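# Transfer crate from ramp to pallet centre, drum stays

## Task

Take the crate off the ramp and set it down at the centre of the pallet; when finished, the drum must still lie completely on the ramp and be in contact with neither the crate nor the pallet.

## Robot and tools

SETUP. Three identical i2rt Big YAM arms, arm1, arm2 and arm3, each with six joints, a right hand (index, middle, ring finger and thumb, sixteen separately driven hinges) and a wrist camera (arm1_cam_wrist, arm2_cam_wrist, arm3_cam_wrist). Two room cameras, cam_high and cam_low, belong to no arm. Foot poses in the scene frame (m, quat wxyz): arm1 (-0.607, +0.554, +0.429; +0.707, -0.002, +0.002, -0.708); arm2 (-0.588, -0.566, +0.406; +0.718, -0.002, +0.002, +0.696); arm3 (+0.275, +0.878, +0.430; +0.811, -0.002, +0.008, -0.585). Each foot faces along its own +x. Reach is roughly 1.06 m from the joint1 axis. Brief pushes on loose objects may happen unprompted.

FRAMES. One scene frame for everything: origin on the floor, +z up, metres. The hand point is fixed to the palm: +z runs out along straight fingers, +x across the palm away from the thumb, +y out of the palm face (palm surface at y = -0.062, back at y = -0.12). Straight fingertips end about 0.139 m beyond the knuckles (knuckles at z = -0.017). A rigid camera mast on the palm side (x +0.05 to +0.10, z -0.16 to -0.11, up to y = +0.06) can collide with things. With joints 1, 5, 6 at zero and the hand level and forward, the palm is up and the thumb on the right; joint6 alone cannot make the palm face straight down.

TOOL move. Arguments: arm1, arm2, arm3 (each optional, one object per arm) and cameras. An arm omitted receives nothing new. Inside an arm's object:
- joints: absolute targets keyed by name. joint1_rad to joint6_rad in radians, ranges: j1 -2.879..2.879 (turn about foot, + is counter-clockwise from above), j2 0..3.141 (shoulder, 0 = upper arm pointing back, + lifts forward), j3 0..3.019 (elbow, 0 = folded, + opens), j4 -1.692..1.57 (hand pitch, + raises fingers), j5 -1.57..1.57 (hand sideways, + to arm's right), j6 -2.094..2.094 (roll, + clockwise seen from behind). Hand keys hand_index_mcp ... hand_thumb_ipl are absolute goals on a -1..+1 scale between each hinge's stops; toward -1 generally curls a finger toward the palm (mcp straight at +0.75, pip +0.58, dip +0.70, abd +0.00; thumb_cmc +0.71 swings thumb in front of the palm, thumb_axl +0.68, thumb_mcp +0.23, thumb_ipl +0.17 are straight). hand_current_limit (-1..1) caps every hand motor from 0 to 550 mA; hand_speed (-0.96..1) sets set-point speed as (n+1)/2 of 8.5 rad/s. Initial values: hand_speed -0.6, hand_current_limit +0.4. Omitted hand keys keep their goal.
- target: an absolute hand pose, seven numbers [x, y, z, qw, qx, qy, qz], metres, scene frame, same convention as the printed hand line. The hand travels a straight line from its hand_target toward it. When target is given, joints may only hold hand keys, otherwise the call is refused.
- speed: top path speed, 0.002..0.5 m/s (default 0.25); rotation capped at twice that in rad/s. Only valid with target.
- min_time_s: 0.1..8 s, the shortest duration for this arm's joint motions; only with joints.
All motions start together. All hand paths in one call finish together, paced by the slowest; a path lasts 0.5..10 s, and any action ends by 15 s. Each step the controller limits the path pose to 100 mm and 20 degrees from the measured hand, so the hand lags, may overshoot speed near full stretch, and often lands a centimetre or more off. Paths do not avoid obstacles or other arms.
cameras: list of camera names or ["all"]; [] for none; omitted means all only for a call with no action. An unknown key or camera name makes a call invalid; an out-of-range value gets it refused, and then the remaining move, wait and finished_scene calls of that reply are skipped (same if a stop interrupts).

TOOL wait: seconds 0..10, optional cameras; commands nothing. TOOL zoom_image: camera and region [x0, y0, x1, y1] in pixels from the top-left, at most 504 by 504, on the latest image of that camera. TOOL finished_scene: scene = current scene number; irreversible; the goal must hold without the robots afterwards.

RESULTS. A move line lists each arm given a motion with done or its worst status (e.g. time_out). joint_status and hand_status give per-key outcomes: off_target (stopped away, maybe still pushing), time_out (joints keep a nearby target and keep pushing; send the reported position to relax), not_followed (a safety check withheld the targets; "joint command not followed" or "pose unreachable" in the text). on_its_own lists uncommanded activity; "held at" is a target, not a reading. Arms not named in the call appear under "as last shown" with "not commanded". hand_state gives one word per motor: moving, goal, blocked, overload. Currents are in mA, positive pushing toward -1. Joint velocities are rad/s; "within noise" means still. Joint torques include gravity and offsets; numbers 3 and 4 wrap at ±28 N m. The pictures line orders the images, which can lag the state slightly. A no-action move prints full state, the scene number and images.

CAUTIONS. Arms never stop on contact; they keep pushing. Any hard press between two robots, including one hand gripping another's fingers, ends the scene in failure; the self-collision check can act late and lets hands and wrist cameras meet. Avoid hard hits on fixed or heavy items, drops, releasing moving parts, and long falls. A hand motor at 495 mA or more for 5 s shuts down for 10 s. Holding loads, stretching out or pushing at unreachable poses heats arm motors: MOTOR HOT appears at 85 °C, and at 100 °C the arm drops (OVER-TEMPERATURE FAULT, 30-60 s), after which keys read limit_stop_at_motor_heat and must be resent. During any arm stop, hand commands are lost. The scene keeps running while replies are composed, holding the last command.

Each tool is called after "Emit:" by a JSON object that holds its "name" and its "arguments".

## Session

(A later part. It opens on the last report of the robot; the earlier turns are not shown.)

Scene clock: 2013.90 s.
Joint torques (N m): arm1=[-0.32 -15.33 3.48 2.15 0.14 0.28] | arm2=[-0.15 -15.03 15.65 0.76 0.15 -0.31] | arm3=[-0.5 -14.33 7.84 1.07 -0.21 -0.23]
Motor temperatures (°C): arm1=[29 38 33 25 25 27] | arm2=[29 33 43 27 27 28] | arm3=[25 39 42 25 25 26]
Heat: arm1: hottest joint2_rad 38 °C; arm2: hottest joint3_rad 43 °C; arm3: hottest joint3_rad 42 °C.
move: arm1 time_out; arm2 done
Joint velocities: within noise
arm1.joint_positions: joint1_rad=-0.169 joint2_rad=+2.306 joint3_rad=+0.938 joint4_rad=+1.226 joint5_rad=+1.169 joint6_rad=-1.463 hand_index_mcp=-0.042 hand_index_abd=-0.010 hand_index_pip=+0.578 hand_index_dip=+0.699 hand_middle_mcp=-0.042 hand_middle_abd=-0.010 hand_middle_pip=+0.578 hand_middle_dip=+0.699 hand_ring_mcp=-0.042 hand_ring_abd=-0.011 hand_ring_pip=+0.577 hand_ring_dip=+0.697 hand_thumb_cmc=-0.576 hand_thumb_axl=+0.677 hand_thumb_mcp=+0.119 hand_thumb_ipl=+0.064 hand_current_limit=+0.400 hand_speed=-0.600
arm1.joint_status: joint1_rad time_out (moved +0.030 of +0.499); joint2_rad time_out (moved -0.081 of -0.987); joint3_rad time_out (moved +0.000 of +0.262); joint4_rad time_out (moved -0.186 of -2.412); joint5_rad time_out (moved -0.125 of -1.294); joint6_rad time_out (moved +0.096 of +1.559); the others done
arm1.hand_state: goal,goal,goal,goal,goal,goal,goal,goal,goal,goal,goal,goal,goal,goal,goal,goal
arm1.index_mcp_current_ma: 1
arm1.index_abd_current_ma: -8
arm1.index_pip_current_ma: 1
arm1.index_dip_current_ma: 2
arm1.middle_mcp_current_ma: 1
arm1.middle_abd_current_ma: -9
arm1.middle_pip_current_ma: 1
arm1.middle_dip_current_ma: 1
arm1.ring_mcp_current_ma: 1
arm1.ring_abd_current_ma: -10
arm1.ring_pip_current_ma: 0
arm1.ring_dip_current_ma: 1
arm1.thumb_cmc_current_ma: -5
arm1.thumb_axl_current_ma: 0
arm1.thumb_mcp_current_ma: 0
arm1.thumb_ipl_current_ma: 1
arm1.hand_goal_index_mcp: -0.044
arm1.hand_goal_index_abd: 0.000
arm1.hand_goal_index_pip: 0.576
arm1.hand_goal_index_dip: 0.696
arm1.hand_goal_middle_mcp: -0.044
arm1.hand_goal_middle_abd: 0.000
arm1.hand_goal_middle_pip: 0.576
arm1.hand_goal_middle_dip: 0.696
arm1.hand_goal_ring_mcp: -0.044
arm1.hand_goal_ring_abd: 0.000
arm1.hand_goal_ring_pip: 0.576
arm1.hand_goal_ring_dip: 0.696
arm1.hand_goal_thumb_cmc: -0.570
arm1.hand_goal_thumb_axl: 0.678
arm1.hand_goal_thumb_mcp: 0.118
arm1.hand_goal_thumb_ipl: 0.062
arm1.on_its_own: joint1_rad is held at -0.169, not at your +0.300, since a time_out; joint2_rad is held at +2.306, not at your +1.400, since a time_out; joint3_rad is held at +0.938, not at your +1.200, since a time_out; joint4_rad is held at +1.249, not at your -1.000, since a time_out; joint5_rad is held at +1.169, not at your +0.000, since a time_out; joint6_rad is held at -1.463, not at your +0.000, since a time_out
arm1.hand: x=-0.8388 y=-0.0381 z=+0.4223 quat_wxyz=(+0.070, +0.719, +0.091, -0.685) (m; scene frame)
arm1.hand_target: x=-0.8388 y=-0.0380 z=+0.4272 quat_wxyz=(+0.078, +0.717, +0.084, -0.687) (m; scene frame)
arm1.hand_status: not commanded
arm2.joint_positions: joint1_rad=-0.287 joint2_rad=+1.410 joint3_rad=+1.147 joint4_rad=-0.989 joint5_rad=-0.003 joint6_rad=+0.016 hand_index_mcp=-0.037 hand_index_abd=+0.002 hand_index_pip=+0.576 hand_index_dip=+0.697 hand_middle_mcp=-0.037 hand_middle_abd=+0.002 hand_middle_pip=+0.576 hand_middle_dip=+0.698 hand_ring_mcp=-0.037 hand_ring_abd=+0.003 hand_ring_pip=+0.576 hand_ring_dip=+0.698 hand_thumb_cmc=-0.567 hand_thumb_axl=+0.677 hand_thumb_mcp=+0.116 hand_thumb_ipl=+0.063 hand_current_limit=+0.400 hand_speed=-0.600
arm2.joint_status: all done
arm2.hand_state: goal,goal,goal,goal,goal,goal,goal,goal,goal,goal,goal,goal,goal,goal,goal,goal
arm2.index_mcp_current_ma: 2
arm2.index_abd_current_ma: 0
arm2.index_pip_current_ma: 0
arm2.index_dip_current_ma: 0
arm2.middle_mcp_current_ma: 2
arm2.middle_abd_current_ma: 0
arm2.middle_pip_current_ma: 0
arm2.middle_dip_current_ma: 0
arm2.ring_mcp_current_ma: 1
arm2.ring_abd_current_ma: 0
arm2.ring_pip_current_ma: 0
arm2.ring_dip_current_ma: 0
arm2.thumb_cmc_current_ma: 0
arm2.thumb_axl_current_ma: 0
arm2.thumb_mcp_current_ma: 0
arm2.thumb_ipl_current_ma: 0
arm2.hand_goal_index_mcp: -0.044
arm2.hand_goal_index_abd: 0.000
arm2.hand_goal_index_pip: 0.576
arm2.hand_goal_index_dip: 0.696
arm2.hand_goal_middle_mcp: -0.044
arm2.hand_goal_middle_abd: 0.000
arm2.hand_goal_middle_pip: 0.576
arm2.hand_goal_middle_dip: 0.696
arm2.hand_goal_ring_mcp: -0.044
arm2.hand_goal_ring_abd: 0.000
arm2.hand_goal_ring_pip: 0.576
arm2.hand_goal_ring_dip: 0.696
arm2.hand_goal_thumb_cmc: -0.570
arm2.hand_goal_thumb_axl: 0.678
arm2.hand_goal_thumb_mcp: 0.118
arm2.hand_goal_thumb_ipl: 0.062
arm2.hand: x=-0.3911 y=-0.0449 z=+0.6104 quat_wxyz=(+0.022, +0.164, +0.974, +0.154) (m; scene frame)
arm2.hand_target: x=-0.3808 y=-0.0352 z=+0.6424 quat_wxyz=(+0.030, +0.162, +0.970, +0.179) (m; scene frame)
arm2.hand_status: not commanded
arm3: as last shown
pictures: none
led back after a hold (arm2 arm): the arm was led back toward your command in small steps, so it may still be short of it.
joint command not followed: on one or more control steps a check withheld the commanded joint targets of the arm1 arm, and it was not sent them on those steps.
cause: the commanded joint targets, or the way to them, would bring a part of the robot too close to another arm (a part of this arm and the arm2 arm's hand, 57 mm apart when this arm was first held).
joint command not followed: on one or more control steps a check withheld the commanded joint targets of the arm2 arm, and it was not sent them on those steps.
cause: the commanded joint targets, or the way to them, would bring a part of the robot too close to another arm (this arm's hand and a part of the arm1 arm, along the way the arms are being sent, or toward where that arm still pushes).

Emit:
{"name": "move", "arguments": {"arm1": {"joints": {"joint1_rad": -0.17, "joint2_rad": 1.3, "joint3_rad": 0.9, "joint4_rad": 0.3, "joint5_rad": 0.6, "joint6_rad": -0.8}, "min_time_s": 2.5}, "arm2": {"joints": {"joint1_rad": -0.58, "joint2_rad": 1.5, "joint3_rad": 0.8, "joint4_rad": -1.6, "joint5_rad": 0.62, "joint6_rad": -0.28}, "min_time_s": 2.5}}}

Emit:
{"name": "move", "arguments": {"arm1": {"joints": {"joint1_rad": 0.2, "joint2_rad": 1.3, "joint3_rad": 0.8, "joint4_rad": -1.2, "joint5_rad": 0, "joint6_rad": 0}, "min_time_s": 3}, "cameras": ["cam_high", "cam_low"]}}

Scene clock: 2024.53 s.
Joint torques (N m): arm1=[-0.67 -10.46 9.46 1.5 0.01 0.3] | arm2=[-0.15 -9.29 6.31 -1.55 0.58 -0.23] | arm3=[-0.15 -13.92 7.83 1.07 -0.23 -0.19]
Motor temperatures (°C): arm1=[29 37 33 25 25 28] | arm2=[29 32 46 27 27 28] | arm3=[25 39 42 25 25 26]
Heat: arm1: hottest joint2_rad 37 °C; arm2: hottest joint3_rad 46 °C; arm3: hottest joint3_rad 42 °C.
move: arm1 done; arm2 done
Joint velocities: within noise
arm1.joint_positions: joint1_rad=-0.169 joint2_rad=+1.309 joint3_rad=+0.906 joint4_rad=+0.308 joint5_rad=+0.603 joint6_rad=-0.812 hand_index_mcp=-0.042 hand_index_abd=-0.009 hand_index_pip=+0.578 hand_index_dip=+0.699 hand_middle_mcp=-0.042 hand_middle_abd=-0.009 hand_middle_pip=+0.578 hand_middle_dip=+0.699 hand_ring_mcp=-0.042 hand_ring_abd=-0.010 hand_ring_pip=+0.577 hand_ring_dip=+0.697 hand_thumb_cmc=-0.577 hand_thumb_axl=+0.677 hand_thumb_mcp=+0.119 hand_thumb_ipl=+0.064 hand_current_limit=+0.400 hand_speed=-0.600
arm1.joint_status: all done
arm1.hand_state: goal,goal,goal,goal,goal,goal,goal,goal,goal,goal,goal,goal,goal,goal,goal,goal
arm1.index_mcp_current_ma: 1
arm1.index_abd_current_ma: -7
arm1.index_pip_current_ma: 1
arm1.index_dip_current_ma: 2
arm1.middle_mcp_current_ma: 1
arm1.middle_abd_current_ma: -8
arm1.middle_pip_current_ma: 1
arm1.middle_dip_current_ma: 1
arm1.ring_mcp_current_ma: 1
arm1.ring_abd_current_ma: -9
arm1.ring_pip_current_ma: 0
arm1.ring_dip_current_ma: 1
arm1.thumb_cmc_current_ma: -6
arm1.thumb_axl_current_ma: 0
arm1.thumb_mcp_current_ma: 0
arm1.thumb_ipl_current_ma: 1
arm1.hand_goal_index_mcp: -0.044
arm1.hand_goal_index_abd: 0.000
arm1.hand_goal_index_pip: 0.576
arm1.hand_goal_index_dip: 0.696
arm1.hand_goal_middle_mcp: -0.044
arm1.hand_goal_middle_abd: 0.000
arm1.hand_goal_middle_pip: 0.576
arm1.hand_goal_middle_dip: 0.696
arm1.hand_goal_ring_mcp: -0.044
arm1.hand_goal_ring_abd: 0.000
arm1.hand_goal_ring_pip: 0.576
arm1.hand_goal_ring_dip: 0.696
arm1.hand_goal_thumb_cmc: -0.570
arm1.hand_goal_thumb_axl: 0.678
arm1.hand_goal_thumb_mcp: 0.118
arm1.hand_goal_thumb_ipl: 0.062
arm1.hand: x=-0.7652 y=-0.0172 z=+0.8454 quat_wxyz=(+0.463, +0.733, +0.035, -0.498) (m; scene frame)
arm1.hand_target: x=-0.7656 y=-0.0140 z=+0.8458 quat_wxyz=(+0.464, +0.734, +0.032, -0.495) (m; scene frame)
arm1.hand_status: not commanded
arm2.joint_positions: joint1_rad=-0.566 joint2_rad=+1.484 joint3_rad=+0.803 joint4_rad=-1.585 joint5_rad=+0.617 joint6_rad=-0.263 hand_index_mcp=-0.041 hand_index_abd=+0.002 hand_index_pip=+0.576 hand_index_dip=+0.697 hand_middle_mcp=-0.041 hand_middle_abd=+0.002 hand_middle_pip=+0.576 hand_middle_dip=+0.698 hand_ring_mcp=-0.041 hand_ring_abd=+0.002 hand_ring_pip=+0.576 hand_ring_dip=+0.698 hand_thumb_cmc=-0.571 hand_thumb_axl=+0.677 hand_thumb_mcp=+0.116 hand_thumb_ipl=+0.063 hand_current_limit=+0.400 hand_speed=-0.600
arm2.joint_status: all done
arm2.hand_state: goal,goal,goal,goal,goal,goal,goal,goal,goal,goal,goal,goal,goal,goal,goal,goal
arm2.index_mcp_current_ma: 0
arm2.index_abd_current_ma: 0
arm2.index_pip_current_ma: 0
arm2.index_dip_current_ma: 0
arm2.middle_mcp_current_ma: 0
arm2.middle_abd_current_ma: 0
arm2.middle_pip_current_ma: 0
arm2.middle_dip_current_ma: 0
arm2.ring_mcp_current_ma: 0
arm2.ring_abd_current_ma: 0
arm2.ring_pip_current_ma: 0
arm2.ring_dip_current_ma: 0
arm2.thumb_cmc_current_ma: 0
arm2.thumb_axl_current_ma: 0
arm2.thumb_mcp_current_ma: 0
arm2.thumb_ipl_current_ma: 0
arm2.hand_goal_index_mcp: -0.044
arm2.hand_goal_index_abd: 0.000
arm2.hand_goal_index_pip: 0.576
arm2.hand_goal_index_dip: 0.696
arm2.hand_goal_middle_mcp: -0.044
arm2.hand_goal_middle_abd: 0.000
arm2.hand_goal_middle_pip: 0.576
arm2.hand_goal_middle_dip: 0.696
arm2.hand_goal_ring_mcp: -0.044
arm2.hand_goal_ring_abd: 0.000
arm2.hand_goal_ring_pip: 0.576
arm2.hand_goal_ring_dip: 0.696
arm2.hand_goal_thumb_cmc: -0.570
arm2.hand_goal_thumb_axl: 0.678
arm2.hand_goal_thumb_mcp: 0.118
arm2.hand_goal_thumb_ipl: 0.062
arm2.hand: x=-0.3450 y=-0.3880 z=+0.4566 quat_wxyz=(+0.124, +0.046, +0.899, -0.417) (m; scene frame)
arm2.hand_target: x=-0.3469 y=-0.3963 z=+0.4525 quat_wxyz=(+0.111, +0.039, +0.894, -0.432) (m; scene frame)
arm2.hand_status: not commanded
arm3: as last shown
pictures: none

Scene clock: 2028.23 s.
Joint torques (N m): arm1=[0.56 -7.41 7.57 -0.39 -0.09 0.09] | arm2=[0.03 -9 6.32 -1.52 0.59 -0.22] | arm3=[-0.38 -14.04 7.94 1.05 -0.21 -0.18]
Motor temperatures (°C): arm1=[29 37 34 25 25 28] | arm2=[29 32 45 27 27 28] | arm3=[25 39 42 25 25 26]
Heat: arm1: hottest joint2_rad 37 °C; arm2: hottest joint3_rad 45 °C; arm3: hottest joint3_rad 42 °C.
move: arm1 done
Joint velocities: within noise
arm1.joint_positions: joint1_rad=+0.190 joint2_rad=+1.309 joint3_rad=+0.805 joint4_rad=-1.190 joint5_rad=+0.002 joint6_rad=-0.011 hand_index_mcp=-0.037 hand_index_abd=-0.003 hand_index_pip=+0.578 hand_index_dip=+0.699 hand_middle_mcp=-0.038 hand_middle_abd=-0.003 hand_middle_pip=+0.578 hand_middle_dip=+0.699 hand_ring_mcp=-0.038 hand_ring_abd=-0.003 hand_ring_pip=+0.577 hand_ring_dip=+0.697 hand_thumb_cmc=-0.572 hand_thumb_axl=+0.677 hand_thumb_mcp=+0.116 hand_thumb_ipl=+0.063 hand_current_limit=+0.400 hand_speed=-0.600
arm1.joint_status: all done
arm1.hand_state: goal,goal,goal,goal,goal,goal,goal,goal,goal,goal,goal,goal,goal,goal,goal,goal
arm1.index_mcp_current_ma: 6
arm1.index_abd_current_ma: -1
arm1.index_pip_current_ma: 1
arm1.index_dip_current_ma: 2
arm1.middle_mcp_current_ma: 5
arm1.middle_abd_current_ma: -1
arm1.middle_pip_current_ma: 1
arm1.middle_dip_current_ma: 1
arm1.ring_mcp_current_ma: 6
arm1.ring_abd_current_ma: -2
arm1.ring_pip_current_ma: 0
arm1.ring_dip_current_ma: 1
arm1.thumb_cmc_current_ma: -1
arm1.thumb_axl_current_ma: 0
arm1.thumb_mcp_current_ma: -2
arm1.thumb_ipl_current_ma: 1
arm1.hand_goal_index_mcp: -0.044
arm1.hand_goal_index_abd: 0.000
arm1.hand_goal_index_pip: 0.576
arm1.hand_goal_index_dip: 0.696
arm1.hand_goal_middle_mcp: -0.044
arm1.hand_goal_middle_abd: 0.000
arm1.hand_goal_middle_pip: 0.576
arm1.hand_goal_middle_dip: 0.696
arm1.hand_goal_ring_mcp: -0.044
arm1.hand_goal_ring_abd: 0.000
arm1.hand_goal_ring_pip: 0.576
arm1.hand_goal_ring_dip: 0.696
arm1.hand_goal_thumb_cmc: -0.570
arm1.hand_goal_thumb_axl: 0.678
arm1.hand_goal_thumb_mcp: 0.118
arm1.hand_goal_thumb_ipl: 0.062
arm1.hand: x=-0.5579 y=+0.1788 z=+0.5024 quat_wxyz=(-0.062, +0.993, +0.100, -0.009) (m; scene frame)
arm1.hand_target: x=-0.5556 y=+0.1834 z=+0.5033 quat_wxyz=(-0.064, +0.993, +0.099, -0.009) (m; scene frame)
arm1.hand_status: not commanded
arm2, arm3: as last shown
arm2.hand: x=-0.3451 y=-0.3880 z=+0.4566 quat_wxyz=(+0.124, +0.046, +0.899, -0.417) (m; scene frame)
arm2.hand_target: x=-0.3469 y=-0.3963 z=+0.4525 quat_wxyz=(+0.110, +0.039, +0.894, -0.432) (m; scene frame)
pictures: cam_high, cam_low
Images, in order (width x height): cam_high 672x504, cam_low 672x504.

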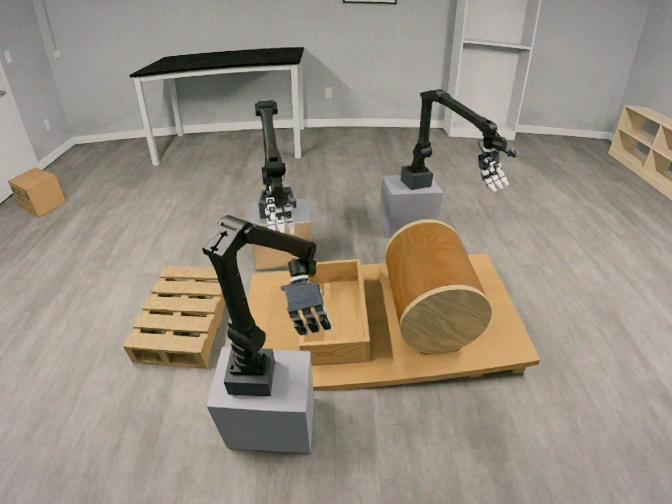

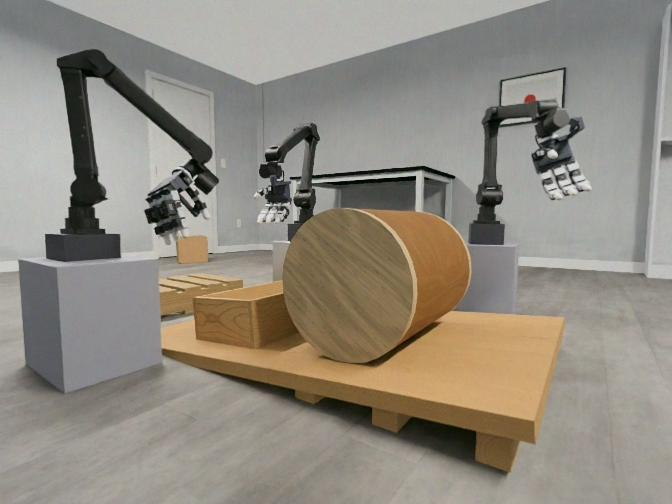

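Emit:
{"name": "move", "arguments": {"arm1": {"joints": {"joint1_rad": 0.6, "joint2_rad": 1.5, "joint3_rad": 0.7, "joint4_rad": -1.6, "joint5_rad": -0.62, "joint6_rad": 0.28}, "min_time_s": 2.5}}}

Emit:
{"name": "move", "arguments": {"arm1": {"target": [-0.265, 0.296, 0.32, 0.5736, -0.8192, 0, 0], "speed": 0.2}, "arm2": {"target": [-0.25, -0.282, 0.32, 0, 0, 0.8192, -0.5736], "speed": 0.2}, "cameras": ["arm1_cam_wrist", "arm2_cam_wrist", "cam_high", "cam_low"]}}

Emit:
{"name": "zoom_image", "arguments": {"camera": "cam_high", "region": [250, 200, 430, 390]}}

Scene clock: 2040.30 s.
Joint torques (N m): arm1=[1.14 -5.6 4.53 -1.96 -0.43 0] | arm2=[-0.09 -9.35 6.3 -1.55 0.57 -0.22] | arm3=[-0.56 -13.98 7.87 0.91 -0.25 -0.17]
Motor temperatures (°C): arm1=[29 36 35 25 25 28] | arm2=[29 32 43 27 28 28] | arm3=[25 39 42 25 25 26]
Heat: arm1: hottest joint2_rad 36 °C; arm2: hottest joint3_rad 43 °C; arm3: hottest joint3_rad 42 °C.
move: arm1 done
Joint velocities: within noise
arm1.joint_positions: joint1_rad=+0.590 joint2_rad=+1.490 joint3_rad=+0.706 joint4_rad=-1.582 joint5_rad=-0.617 joint6_rad=+0.270 hand_index_mcp=-0.042 hand_index_abd=-0.002 hand_index_pip=+0.578 hand_index_dip=+0.699 hand_middle_mcp=-0.042 hand_middle_abd=-0.002 hand_middle_pip=+0.578 hand_middle_dip=+0.699 hand_ring_mcp=-0.042 hand_ring_abd=-0.002 hand_ring_pip=+0.577 hand_ring_dip=+0.697 hand_thumb_cmc=-0.571 hand_thumb_axl=+0.677 hand_thumb_mcp=+0.116 hand_thumb_ipl=+0.063 hand_current_limit=+0.400 hand_speed=-0.600
arm1.joint_status: all done
arm1.hand_state: goal,goal,goal,goal,goal,goal,goal,goal,goal,goal,goal,goal,goal,goal,goal,goal
arm1.index_mcp_current_ma: 1
arm1.index_abd_current_ma: -1
arm1.index_pip_current_ma: 1
arm1.index_dip_current_ma: 2
arm1.middle_mcp_current_ma: 1
arm1.middle_abd_current_ma: -1
arm1.middle_pip_current_ma: 1
arm1.middle_dip_current_ma: 1
arm1.ring_mcp_current_ma: 1
arm1.ring_abd_current_ma: -1
arm1.ring_pip_current_ma: 0
arm1.ring_dip_current_ma: 1
arm1.thumb_cmc_current_ma: 0
arm1.thumb_axl_current_ma: 0
arm1.thumb_mcp_current_ma: -2
arm1.thumb_ipl_current_ma: 1
arm1.hand_goal_index_mcp: -0.044
arm1.hand_goal_index_abd: 0.000
arm1.hand_goal_index_pip: 0.576
arm1.hand_goal_index_dip: 0.696
arm1.hand_goal_middle_mcp: -0.044
arm1.hand_goal_middle_abd: 0.000
arm1.hand_goal_middle_pip: 0.576
arm1.hand_goal_middle_dip: 0.696
arm1.hand_goal_ring_mcp: -0.044
arm1.hand_goal_ring_abd: 0.000
arm1.hand_goal_ring_pip: 0.576
arm1.hand_goal_ring_dip: 0.696
arm1.hand_goal_thumb_cmc: -0.570
arm1.hand_goal_thumb_axl: 0.678
arm1.hand_goal_thumb_mcp: 0.118
arm1.hand_goal_thumb_ipl: 0.062
arm1.hand: x=-0.4372 y=+0.4145 z=+0.4497 quat_wxyz=(-0.452, +0.886, +0.022, +0.099) (m; scene frame)
arm1.hand_target: x=-0.4408 y=+0.4232 z=+0.4493 quat_wxyz=(-0.466, +0.880, +0.016, +0.088) (m; scene frame)
arm1.hand_status: not commanded
arm2, arm3: as last shown
pictures: none

Scene clock: 2042.47 s.
Joint torques (N m): arm1=[0.73 -14.39 7.39 -2.45 -0.43 0.07] | arm2=[-0.21 -18.2 7.42 -2.13 0.46 -0.26] | arm3=[-0.32 -14.1 7.9 1.16 -0.23 -0.18]
Motor temperatures (°C): arm1=[29 36 35 25 25 28] | arm2=[29 32 43 27 28 28] | arm3=[25 39 42 25 25 26]
Heat: arm1: hottest joint2_rad 36 °C; arm2: hottest joint3_rad 43 °C; arm3: hottest joint3_rad 42 °C.
move: arm1 off_target; arm2 off_target
Joint velocities: within noise
arm1.joint_positions: joint1_rad=+0.752 joint2_rad=+2.278 joint3_rad=+1.417 joint4_rad=-1.668 joint5_rad=-0.708 joint6_rad=+0.392 hand_index_mcp=-0.045 hand_index_abd=-0.002 hand_index_pip=+0.578 hand_index_dip=+0.699 hand_middle_mcp=-0.044 hand_middle_abd=-0.002 hand_middle_pip=+0.578 hand_middle_dip=+0.699 hand_ring_mcp=-0.044 hand_ring_abd=-0.002 hand_ring_pip=+0.577 hand_ring_dip=+0.697 hand_thumb_cmc=-0.571 hand_thumb_axl=+0.677 hand_thumb_mcp=+0.116 hand_thumb_ipl=+0.063 hand_current_limit=+0.400 hand_speed=-0.600
arm1.joint_status: not commanded
arm1.hand_state: goal,goal,goal,goal,goal,goal,goal,goal,goal,goal,goal,goal,goal,goal,goal,goal
arm1.index_mcp_current_ma: 0
arm1.index_abd_current_ma: -1
arm1.index_pip_current_ma: 1
arm1.index_dip_current_ma: 2
arm1.middle_mcp_current_ma: 0
arm1.middle_abd_current_ma: -1
arm1.middle_pip_current_ma: 1
arm1.middle_dip_current_ma: 1
arm1.ring_mcp_current_ma: 0
arm1.ring_abd_current_ma: -1
arm1.ring_pip_current_ma: 0
arm1.ring_dip_current_ma: 1
arm1.thumb_cmc_current_ma: 0
arm1.thumb_axl_current_ma: 0
arm1.thumb_mcp_current_ma: -2
arm1.thumb_ipl_current_ma: 1
arm1.hand_goal_index_mcp: -0.044
arm1.hand_goal_index_abd: 0.000
arm1.hand_goal_index_pip: 0.576
arm1.hand_goal_index_dip: 0.696
arm1.hand_goal_middle_mcp: -0.044
arm1.hand_goal_middle_abd: 0.000
arm1.hand_goal_middle_pip: 0.576
arm1.hand_goal_middle_dip: 0.696
arm1.hand_goal_ring_mcp: -0.044
arm1.hand_goal_ring_abd: 0.000
arm1.hand_goal_ring_pip: 0.576
arm1.hand_goal_ring_dip: 0.696
arm1.hand_goal_thumb_cmc: -0.570
arm1.hand_goal_thumb_axl: 0.678
arm1.hand_goal_thumb_mcp: 0.118
arm1.hand_goal_thumb_ipl: 0.062
arm1.hand: x=-0.2744 y=+0.3020 z=+0.3173 quat_wxyz=(-0.530, +0.848, -0.010, +0.023) (m; scene frame)
arm1.hand_target: x=-0.2652 y=+0.2965 z=+0.3199 quat_wxyz=(-0.529, +0.848, -0.011, +0.021) (m; scene frame)
arm1.hand_status: off_target (0.012 m and 6.6 deg from the pose sent, 0.246 m and 19.7 deg at the start; a joint's target at an end of its range on 35 of 65 steps)
arm2.joint_positions: joint1_rad=-0.607 joint2_rad=+2.188 joint3_rad=+1.352 joint4_rad=-1.685 joint5_rad=+0.623 joint6_rad=-0.333 hand_index_mcp=-0.044 hand_index_abd=+0.002 hand_index_pip=+0.576 hand_index_dip=+0.697 hand_middle_mcp=-0.044 hand_middle_abd=+0.002 hand_middle_pip=+0.576 hand_middle_dip=+0.698 hand_ring_mcp=-0.044 hand_ring_abd=+0.002 hand_ring_pip=+0.576 hand_ring_dip=+0.698 hand_thumb_cmc=-0.571 hand_thumb_axl=+0.677 hand_thumb_mcp=+0.116 hand_thumb_ipl=+0.063 hand_current_limit=+0.400 hand_speed=-0.600
arm2.joint_status: not commanded
arm2.hand_state: goal,goal,goal,goal,goal,goal,goal,goal,goal,goal,goal,goal,goal,goal,goal,goal
arm2.index_mcp_current_ma: 0
arm2.index_abd_current_ma: 0
arm2.index_pip_current_ma: 0
arm2.index_dip_current_ma: 0
arm2.middle_mcp_current_ma: 0
arm2.middle_abd_current_ma: 0
arm2.middle_pip_current_ma: 0
arm2.middle_dip_current_ma: 0
arm2.ring_mcp_current_ma: 0
arm2.ring_abd_current_ma: 0
arm2.ring_pip_current_ma: 0
arm2.ring_dip_current_ma: 0
arm2.thumb_cmc_current_ma: 0
arm2.thumb_axl_current_ma: 0
arm2.thumb_mcp_current_ma: 0
arm2.thumb_ipl_current_ma: 0
arm2.hand_goal_index_mcp: -0.044
arm2.hand_goal_index_abd: 0.000
arm2.hand_goal_index_pip: 0.576
arm2.hand_goal_index_dip: 0.696
arm2.hand_goal_middle_mcp: -0.044
arm2.hand_goal_middle_abd: 0.000
arm2.hand_goal_middle_pip: 0.576
arm2.hand_goal_middle_dip: 0.696
arm2.hand_goal_ring_mcp: -0.044
arm2.hand_goal_ring_abd: 0.000
arm2.hand_goal_ring_pip: 0.576
arm2.hand_goal_ring_dip: 0.696
arm2.hand_goal_thumb_cmc: -0.570
arm2.hand_goal_thumb_axl: 0.678
arm2.hand_goal_thumb_mcp: 0.118
arm2.hand_goal_thumb_ipl: 0.062
arm2.hand: x=-0.2567 y=-0.2818 z=+0.3226 quat_wxyz=(+0.037, -0.011, +0.856, -0.515) (m; scene frame)
arm2.hand_target: x=-0.2501 y=-0.2825 z=+0.3197 quat_wxyz=(+0.027, -0.014, +0.854, -0.519) (m; scene frame)
arm2.hand_status: off_target (0.007 m and 9.1 deg from the pose sent, 0.197 m and 25.3 deg at the start; a joint's target at an end of its range on 39 of 65 steps)
arm3: as last shown
pictures: arm1_cam_wrist, arm2_cam_wrist, cam_high, cam_low
Images, in order (width x height): arm1_cam_wrist 672x504, arm2_cam_wrist 672x504, cam_high 672x504, cam_low 672x504.

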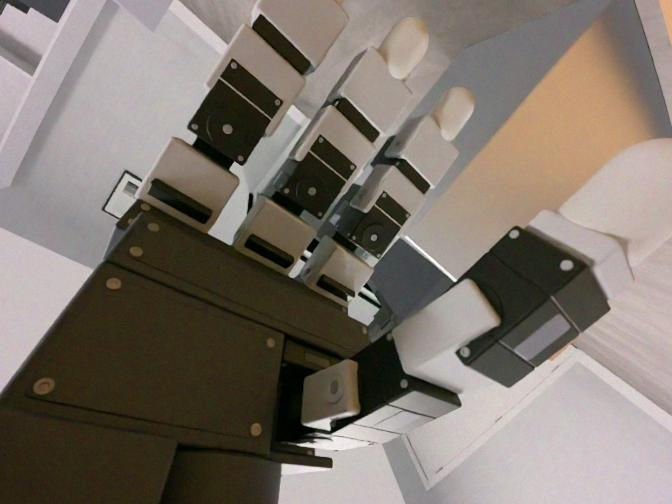

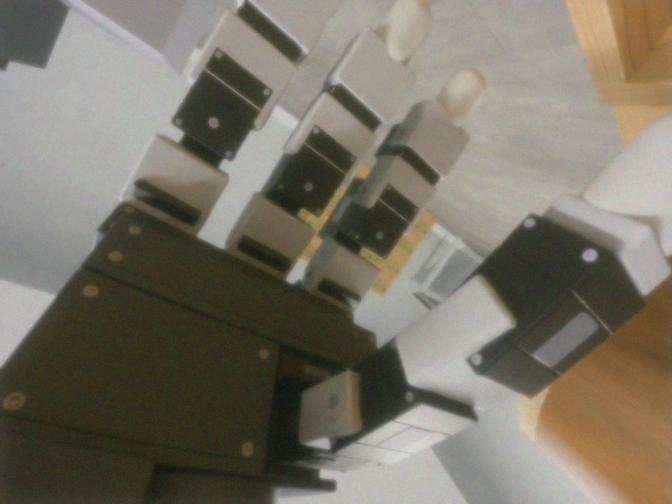

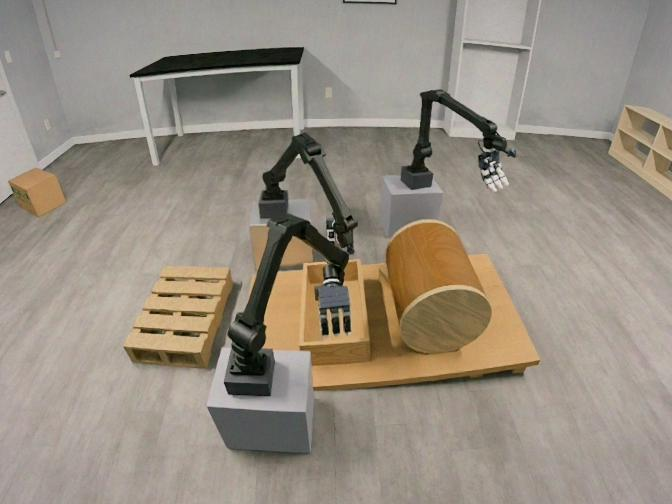

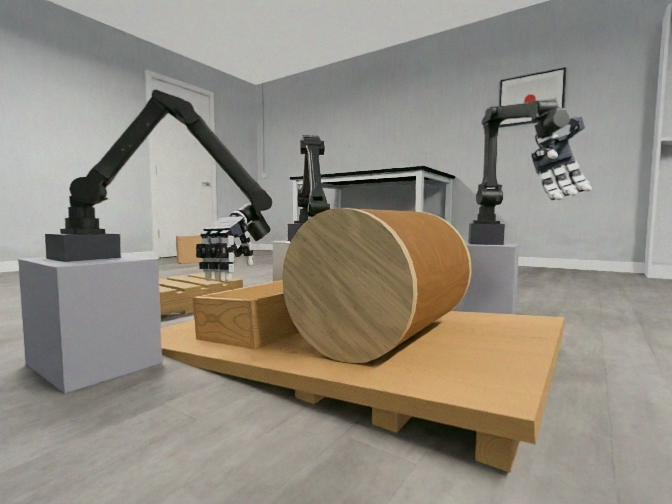

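Scaled by 2.653.

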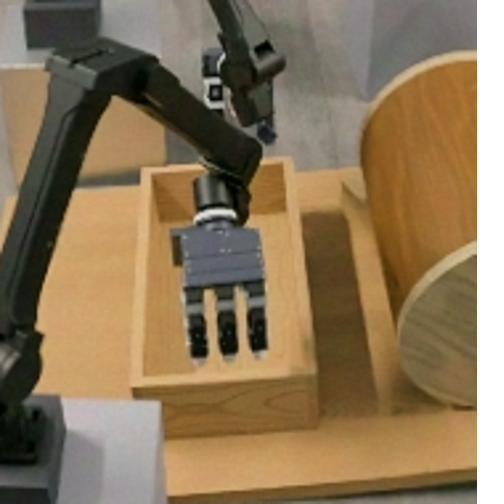

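Emit:
{"name": "move", "arguments": {"arm1": {"target": [-0.255, 0.300, 0.20, 0.5736, -0.8192, 0, 0], "speed": 0.15}, "arm2": {"target": [-0.243, -0.288, 0.20, 0, 0, 0.8192, -0.5736], "speed": 0.15}, "cameras": ["arm1_cam_wrist", "arm2_cam_wrist", "cam_high", "cam_low"]}}

Emit:
{"name": "zoom_image", "arguments": {"camera": "cam_high", "region": [250, 200, 430, 390]}}

Emit:
{"name": "zoom_image", "arguments": {"camera": "cam_low", "region": [180, 200, 340, 370]}}

Scene clock: 2062.40 s.
Joint torques (N m): arm1=[0.67 -16.38 5.39 -2.4 -0.34 -0.11] | arm2=[-0.26 -20.13 5.39 -2.36 0.21 -0.02] | arm3=[-0.5 -13.86 7.86 1.07 -0.23 -0.2]
Motor temperatures (°C): arm1=[29 35 36 25 26 28] | arm2=[29 33 41 27 27 28] | arm3=[25 39 42 25 25 26]
Heat: arm1: hottest joint3_rad 36 °C; arm2: hottest joint3_rad 41 °C; arm3: hottest joint3_rad 42 °C.
move: arm1 done; arm2 off_target
Joint velocities: within noise
arm1.joint_positions: joint1_rad=+0.762 joint2_rad=+2.612 joint3_rad=+1.629 joint4_rad=-1.668 joint5_rad=-0.713 joint6_rad=+0.341 hand_index_mcp=-0.045 hand_index_abd=-0.002 hand_index_pip=+0.578 hand_index_dip=+0.699 hand_middle_mcp=-0.045 hand_middle_abd=-0.002 hand_middle_pip=+0.578 hand_middle_dip=+0.699 hand_ring_mcp=-0.045 hand_ring_abd=-0.002 hand_ring_pip=+0.577 hand_ring_dip=+0.697 hand_thumb_cmc=-0.571 hand_thumb_axl=+0.677 hand_thumb_mcp=+0.116 hand_thumb_ipl=+0.063 hand_current_limit=+0.400 hand_speed=-0.600
arm1.joint_status: not commanded
arm1.hand_state: goal,goal,goal,goal,goal,goal,goal,goal,goal,goal,goal,goal,goal,goal,goal,goal
arm1.index_mcp_current_ma: 0
arm1.index_abd_current_ma: -1
arm1.index_pip_current_ma: 1
arm1.index_dip_current_ma: 2
arm1.middle_mcp_current_ma: 0
arm1.middle_abd_current_ma: -1
arm1.middle_pip_current_ma: 1
arm1.middle_dip_current_ma: 1
arm1.ring_mcp_current_ma: 0
arm1.ring_abd_current_ma: -1
arm1.ring_pip_current_ma: 0
arm1.ring_dip_current_ma: 1
arm1.thumb_cmc_current_ma: 0
arm1.thumb_axl_current_ma: 0
arm1.thumb_mcp_current_ma: -2
arm1.thumb_ipl_current_ma: 1
arm1.hand_goal_index_mcp: -0.044
arm1.hand_goal_index_abd: 0.000
arm1.hand_goal_index_pip: 0.576
arm1.hand_goal_index_dip: 0.696
arm1.hand_goal_middle_mcp: -0.044
arm1.hand_goal_middle_abd: 0.000
arm1.hand_goal_middle_pip: 0.576
arm1.hand_goal_middle_dip: 0.696
arm1.hand_goal_ring_mcp: -0.044
arm1.hand_goal_ring_abd: 0.000
arm1.hand_goal_ring_pip: 0.576
arm1.hand_goal_ring_dip: 0.696
arm1.hand_goal_thumb_cmc: -0.570
arm1.hand_goal_thumb_axl: 0.678
arm1.hand_goal_thumb_mcp: 0.118
arm1.hand_goal_thumb_ipl: 0.062
arm1.hand: x=-0.2646 y=+0.3026 z=+0.1975 quat_wxyz=(-0.567, +0.823, -0.010, +0.001) (m; scene frame)
arm1.hand_target: x=-0.2551 y=+0.3004 z=+0.2001 quat_wxyz=(-0.567, +0.824, -0.001, +0.003) (m; scene frame)
arm1.hand_status: done (0.010 m and 1.4 deg from the pose sent, 0.119 m and 6.6 deg at the start; a joint's target at an end of its range on 32 of 51 steps)
arm2.joint_positions: joint1_rad=-0.617 joint2_rad=+2.527 joint3_rad=+1.544 joint4_rad=-1.686 joint5_rad=+0.621 joint6_rad=-0.291 hand_index_mcp=-0.044 hand_index_abd=+0.002 hand_index_pip=+0.576 hand_index_dip=+0.697 hand_middle_mcp=-0.045 hand_middle_abd=+0.002 hand_middle_pip=+0.576 hand_middle_dip=+0.698 hand_ring_mcp=-0.045 hand_ring_abd=+0.002 hand_ring_pip=+0.576 hand_ring_dip=+0.698 hand_thumb_cmc=-0.571 hand_thumb_axl=+0.677 hand_thumb_mcp=+0.116 hand_thumb_ipl=+0.063 hand_current_limit=+0.400 hand_speed=-0.600
arm2.joint_status: not commanded
arm2.hand_state: goal,goal,goal,goal,goal,goal,goal,goal,goal,goal,goal,goal,goal,goal,goal,goal
arm2.index_mcp_current_ma: 0
arm2.index_abd_current_ma: 0
arm2.index_pip_current_ma: 0
arm2.index_dip_current_ma: 0
arm2.middle_mcp_current_ma: 0
arm2.middle_abd_current_ma: 0
arm2.middle_pip_current_ma: 0
arm2.middle_dip_current_ma: 0
arm2.ring_mcp_current_ma: 0
arm2.ring_abd_current_ma: 0
arm2.ring_pip_current_ma: 0
arm2.ring_dip_current_ma: 0
arm2.thumb_cmc_current_ma: 0
arm2.thumb_axl_current_ma: 0
arm2.thumb_mcp_current_ma: 0
arm2.thumb_ipl_current_ma: 0
arm2.hand_goal_index_mcp: -0.044
arm2.hand_goal_index_abd: 0.000
arm2.hand_goal_index_pip: 0.576
arm2.hand_goal_index_dip: 0.696
arm2.hand_goal_middle_mcp: -0.044
arm2.hand_goal_middle_abd: 0.000
arm2.hand_goal_middle_pip: 0.576
arm2.hand_goal_middle_dip: 0.696
arm2.hand_goal_ring_mcp: -0.044
arm2.hand_goal_ring_abd: 0.000
arm2.hand_goal_ring_pip: 0.576
arm2.hand_goal_ring_dip: 0.696
arm2.hand_goal_thumb_cmc: -0.570
arm2.hand_goal_thumb_axl: 0.678
arm2.hand_goal_thumb_mcp: 0.118
arm2.hand_goal_thumb_ipl: 0.062
arm2.hand: x=-0.2495 y=-0.2845 z=+0.2031 quat_wxyz=(+0.007, -0.013, +0.826, -0.563) (m; scene frame)
arm2.hand_target: x=-0.2433 y=-0.2883 z=+0.1999 quat_wxyz=(+0.003, -0.002, +0.824, -0.567) (m; scene frame)
arm2.hand_status: off_target (0.008 m and 2.2 deg from the pose sent, 0.124 m and 9.1 deg at the start; a joint's target at an end of its range on 32 of 51 steps)
arm3: as last shown
pictures: arm1_cam_wrist, arm2_cam_wrist, cam_high, cam_low
Images, in order (width x height): arm1_cam_wrist 672x504, arm2_cam_wrist 672x504, cam_high 672x504, cam_low 672x504.

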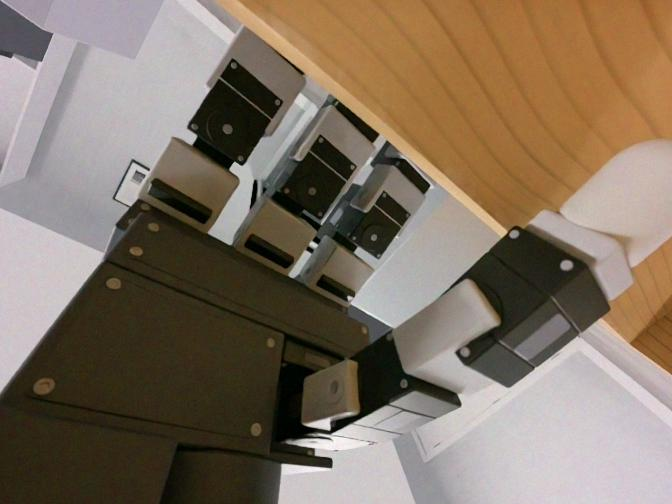

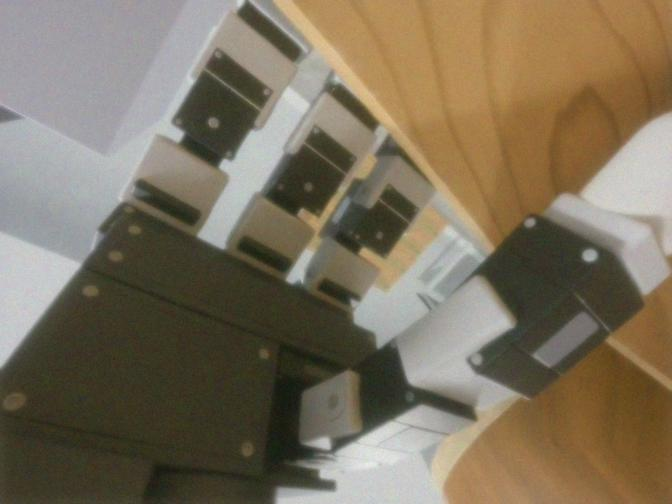

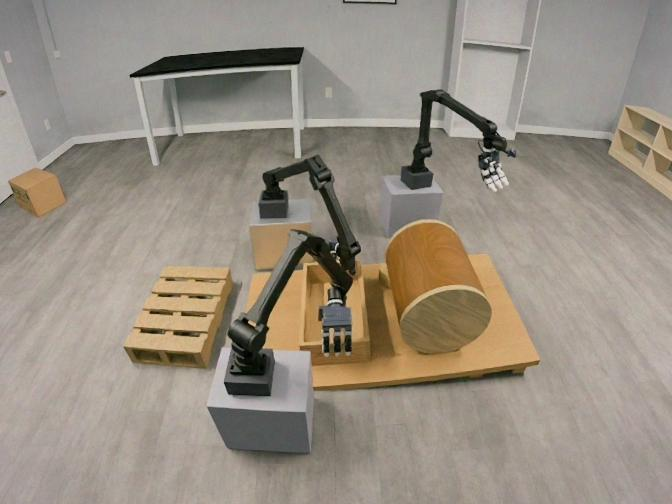

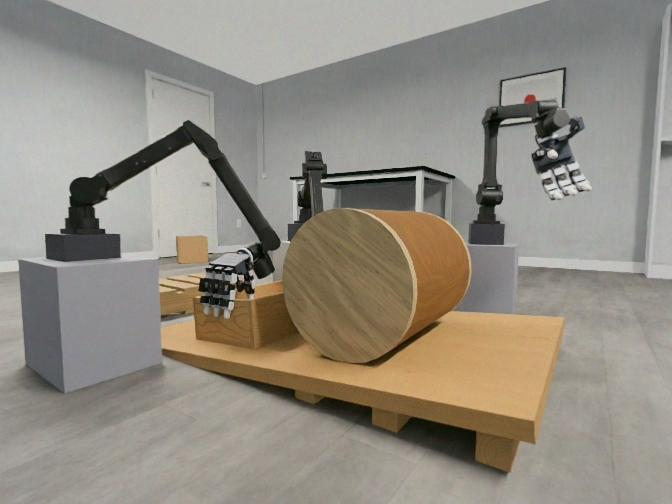

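Scaled by 2.653.

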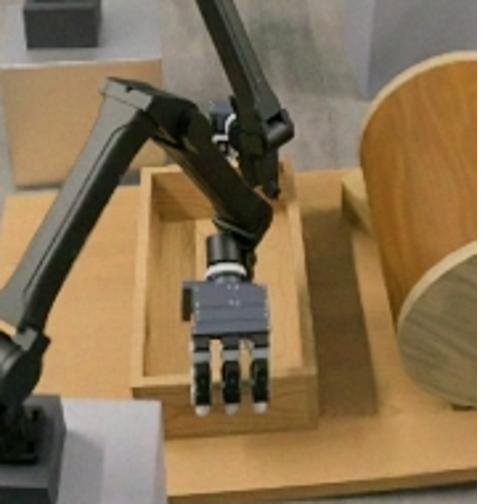

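Scaled by 2.965.

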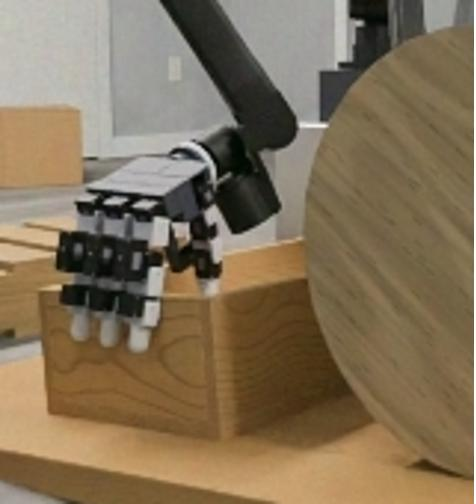

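Emit:
{"name": "move", "arguments": {"arm1": {"target": [-0.255, 0.298, 0.154, 0.5736, -0.8192, 0, 0], "speed": 0.1}, "arm2": {"target": [-0.243, -0.288, 0.151, 0, 0, 0.8192, -0.5736], "speed": 0.1}, "cameras": ["cam_high", "cam_low"]}}

Emit:
{"name": "zoom_image", "arguments": {"camera": "cam_low", "region": [180, 200, 340, 370]}}

Scene clock: 2071.87 s.
Joint torques (N m): arm1=[-0.03 -17.67 4.98 -2.48 -0.19 -0.12] | arm2=[0.56 -21.01 5.29 -1.44 0.25 -0.07] | arm3=[-0.26 -13.86 7.88 1.03 -0.25 -0.18]
Motor temperatures (°C): arm1=[29 37 36 25 26 28] | arm2=[29 33 41 27 27 28] | arm3=[25 39 42 25 25 26]
Heat: arm1: hottest joint2_rad 37 °C; arm2: hottest joint3_rad 41 °C; arm3: hottest joint3_rad 42 °C.
move: arm1 done; arm2 off_target
Joint velocities: within noise
arm1.joint_positions: joint1_rad=+0.762 joint2_rad=+2.733 joint3_rad=+1.724 joint4_rad=-1.668 joint5_rad=-0.713 joint6_rad=+0.325 hand_index_mcp=-0.045 hand_index_abd=-0.002 hand_index_pip=+0.578 hand_index_dip=+0.699 hand_middle_mcp=-0.045 hand_middle_abd=-0.002 hand_middle_pip=+0.578 hand_middle_dip=+0.699 hand_ring_mcp=-0.045 hand_ring_abd=-0.002 hand_ring_pip=+0.577 hand_ring_dip=+0.697 hand_thumb_cmc=-0.571 hand_thumb_axl=+0.677 hand_thumb_mcp=+0.116 hand_thumb_ipl=+0.063 hand_current_limit=+0.400 hand_speed=-0.600
arm1.joint_status: not commanded
arm1.hand_state: goal,goal,goal,goal,goal,goal,goal,goal,goal,goal,goal,goal,goal,goal,goal,goal
arm1.index_mcp_current_ma: 0
arm1.index_abd_current_ma: -1
arm1.index_pip_current_ma: 1
arm1.index_dip_current_ma: 2
arm1.middle_mcp_current_ma: 0
arm1.middle_abd_current_ma: -1
arm1.middle_pip_current_ma: 1
arm1.middle_dip_current_ma: 1
arm1.ring_mcp_current_ma: 0
arm1.ring_abd_current_ma: -1
arm1.ring_pip_current_ma: 0
arm1.ring_dip_current_ma: 1
arm1.thumb_cmc_current_ma: 0
arm1.thumb_axl_current_ma: 0
arm1.thumb_mcp_current_ma: -2
arm1.thumb_ipl_current_ma: 1
arm1.hand_goal_index_mcp: -0.044
arm1.hand_goal_index_abd: 0.000
arm1.hand_goal_index_pip: 0.576
arm1.hand_goal_index_dip: 0.696
arm1.hand_goal_middle_mcp: -0.044
arm1.hand_goal_middle_abd: 0.000
arm1.hand_goal_middle_pip: 0.576
arm1.hand_goal_middle_dip: 0.696
arm1.hand_goal_ring_mcp: -0.044
arm1.hand_goal_ring_abd: 0.000
arm1.hand_goal_ring_pip: 0.576
arm1.hand_goal_ring_dip: 0.696
arm1.hand_goal_thumb_cmc: -0.570
arm1.hand_goal_thumb_axl: 0.678
arm1.hand_goal_thumb_mcp: 0.118
arm1.hand_goal_thumb_ipl: 0.062
arm1.hand: x=-0.2630 y=+0.3019 z=+0.1518 quat_wxyz=(-0.575, +0.818, -0.008, -0.002) (m; scene frame)
arm1.hand_target: x=-0.2551 y=+0.2983 z=+0.1540 quat_wxyz=(-0.573, +0.819, +0.000, +0.000) (m; scene frame)
arm1.hand_status: done (0.009 m and 1.0 deg from the pose sent, 0.045 m and 1.4 deg at the start)
arm2.joint_positions: joint1_rad=-0.624 joint2_rad=+2.656 joint3_rad=+1.622 joint4_rad=-1.691 joint5_rad=+0.615 joint6_rad=-0.273 hand_index_mcp=-0.040 hand_index_abd=+0.001 hand_index_pip=+0.578 hand_index_dip=+0.697 hand_middle_mcp=-0.046 hand_middle_abd=+0.002 hand_middle_pip=+0.576 hand_middle_dip=+0.698 hand_ring_mcp=-0.045 hand_ring_abd=+0.002 hand_ring_pip=+0.576 hand_ring_dip=+0.698 hand_thumb_cmc=-0.571 hand_thumb_axl=+0.677 hand_thumb_mcp=+0.116 hand_thumb_ipl=+0.063 hand_current_limit=+0.400 hand_speed=-0.600
arm2.joint_status: not commanded
arm2.hand_state: goal,goal,goal,goal,goal,goal,goal,goal,goal,goal,goal,goal,goal,goal,goal,goal
arm2.index_mcp_current_ma: 1
arm2.index_abd_current_ma: 0
arm2.index_pip_current_ma: 0
arm2.index_dip_current_ma: 0
arm2.middle_mcp_current_ma: 0
arm2.middle_abd_current_ma: 0
arm2.middle_pip_current_ma: 0
arm2.middle_dip_current_ma: 0
arm2.ring_mcp_current_ma: 0
arm2.ring_abd_current_ma: 0
arm2.ring_pip_current_ma: 0
arm2.ring_dip_current_ma: 0
arm2.thumb_cmc_current_ma: 0
arm2.thumb_axl_current_ma: 0
arm2.thumb_mcp_current_ma: 0
arm2.thumb_ipl_current_ma: 0
arm2.hand_goal_index_mcp: -0.044
arm2.hand_goal_index_abd: 0.000
arm2.hand_goal_index_pip: 0.576
arm2.hand_goal_index_dip: 0.696
arm2.hand_goal_middle_mcp: -0.044
arm2.hand_goal_middle_abd: 0.000
arm2.hand_goal_middle_pip: 0.576
arm2.hand_goal_middle_dip: 0.696
arm2.hand_goal_ring_mcp: -0.044
arm2.hand_goal_ring_abd: 0.000
arm2.hand_goal_ring_pip: 0.576
arm2.hand_goal_ring_dip: 0.696
arm2.hand_goal_thumb_cmc: -0.570
arm2.hand_goal_thumb_axl: 0.678
arm2.hand_goal_thumb_mcp: 0.118
arm2.hand_goal_thumb_ipl: 0.062
arm2.hand: x=-0.2518 y=-0.2933 z=+0.1557 quat_wxyz=(-0.006, -0.011, +0.814, -0.581) (m; scene frame)
arm2.hand_target: x=-0.2431 y=-0.2882 z=+0.1512 quat_wxyz=(+0.000, +0.000, +0.819, -0.574) (m; scene frame)
arm2.hand_status: off_target (0.011 m and 1.7 deg from the pose sent, 0.053 m and 2.2 deg at the start)
arm3.joint_positions: joint1_rad=+0.296 joint2_rad=+1.520 joint3_rad=+1.311 joint4_rad=-1.212 joint5_rad=-0.303 joint6_rad=+0.310 hand_index_mcp=+0.481 hand_index_abd=-0.001 hand_index_pip=+0.279 hand_index_dip=+0.398 hand_middle_mcp=+0.481 hand_middle_abd=+0.000 hand_middle_pip=+0.279 hand_middle_dip=+0.402 hand_ring_mcp=+0.481 hand_ring_abd=+0.004 hand_ring_pip=+0.279 hand_ring_dip=+0.398 hand_thumb_cmc=-0.568 hand_thumb_axl=+0.680 hand_thumb_mcp=+0.096 hand_thumb_ipl=+0.001 hand_current_limit=+0.400 hand_speed=-0.600
arm3.joint_status: not commanded
arm3.hand_state: goal,goal,goal,goal,goal,goal,goal,goal,goal,goal,goal,goal,goal,goal,goal,goal
arm3.index_mcp_current_ma: 0
arm3.index_abd_current_ma: 0
arm3.index_pip_current_ma: 0
arm3.index_dip_current_ma: -1
arm3.middle_mcp_current_ma: 0
arm3.middle_abd_current_ma: 0
arm3.middle_pip_current_ma: 0
arm3.middle_dip_current_ma: 1
arm3.ring_mcp_current_ma: 0
arm3.ring_abd_current_ma: 2
arm3.ring_pip_current_ma: 0
arm3.ring_dip_current_ma: -1
arm3.thumb_cmc_current_ma: 1
arm3.thumb_axl_current_ma: 1
arm3.thumb_mcp_current_ma: -3
arm3.thumb_ipl_current_ma: 0
arm3.hand_goal_index_mcp: 0.480
arm3.hand_goal_index_abd: 0.000
arm3.hand_goal_index_pip: 0.280
arm3.hand_goal_index_dip: 0.400
arm3.hand_goal_middle_mcp: 0.480
arm3.hand_goal_middle_abd: 0.000
arm3.hand_goal_middle_pip: 0.280
arm3.hand_goal_middle_dip: 0.400
arm3.hand_goal_ring_mcp: 0.480
arm3.hand_goal_ring_abd: 0.000
arm3.hand_goal_ring_pip: 0.280
arm3.hand_goal_ring_dip: 0.400
arm3.hand_goal_thumb_cmc: -0.570
arm3.hand_goal_thumb_axl: 0.678
arm3.hand_goal_thumb_mcp: 0.100
arm3.hand_goal_thumb_ipl: 0.000
arm3.hand: x=+0.6047 y=+0.4275 z=+0.6150 quat_wxyz=(-0.005, +0.974, +0.161, +0.160) (m; scene frame)
arm3.hand_target: x=+0.6057 y=+0.4300 z=+0.6222 quat_wxyz=(+0.005, +0.972, +0.170, +0.164) (m; scene frame)
arm3.hand_status: not commanded
pictures: cam_high, cam_low
Images, in order (width x height): cam_high 672x504, cam_low 672x504.

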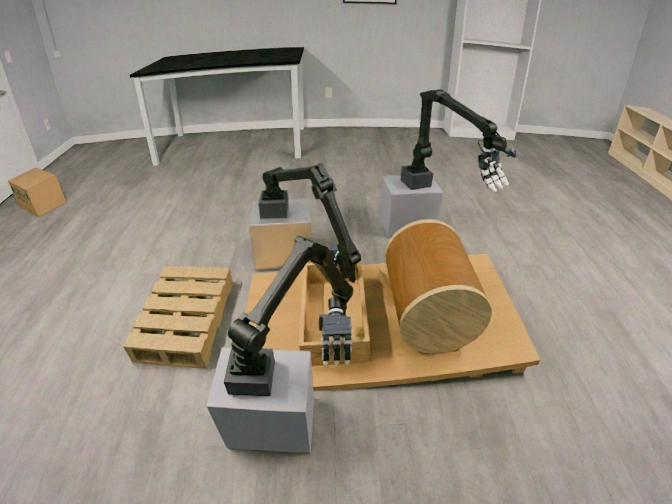

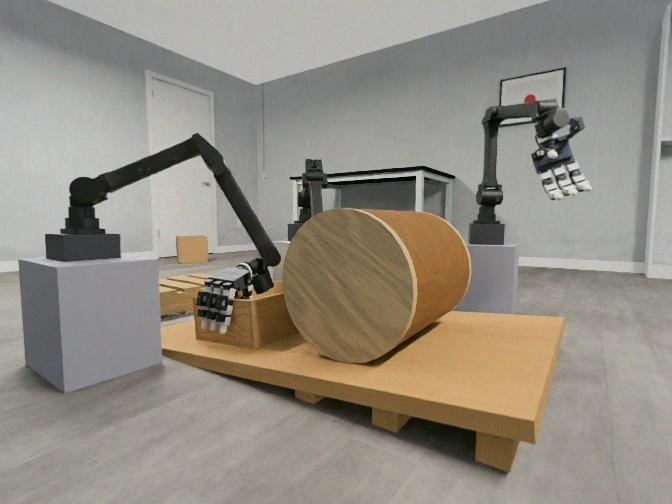

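Scaled by 2.965.

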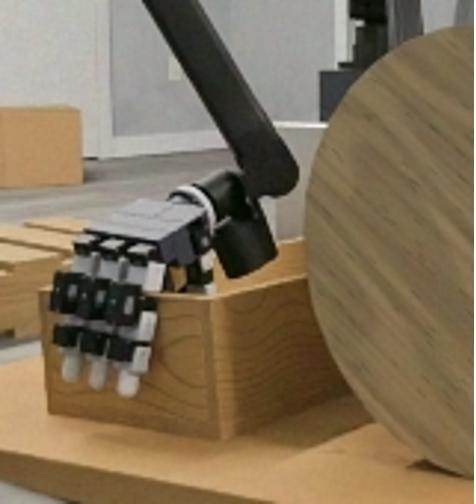

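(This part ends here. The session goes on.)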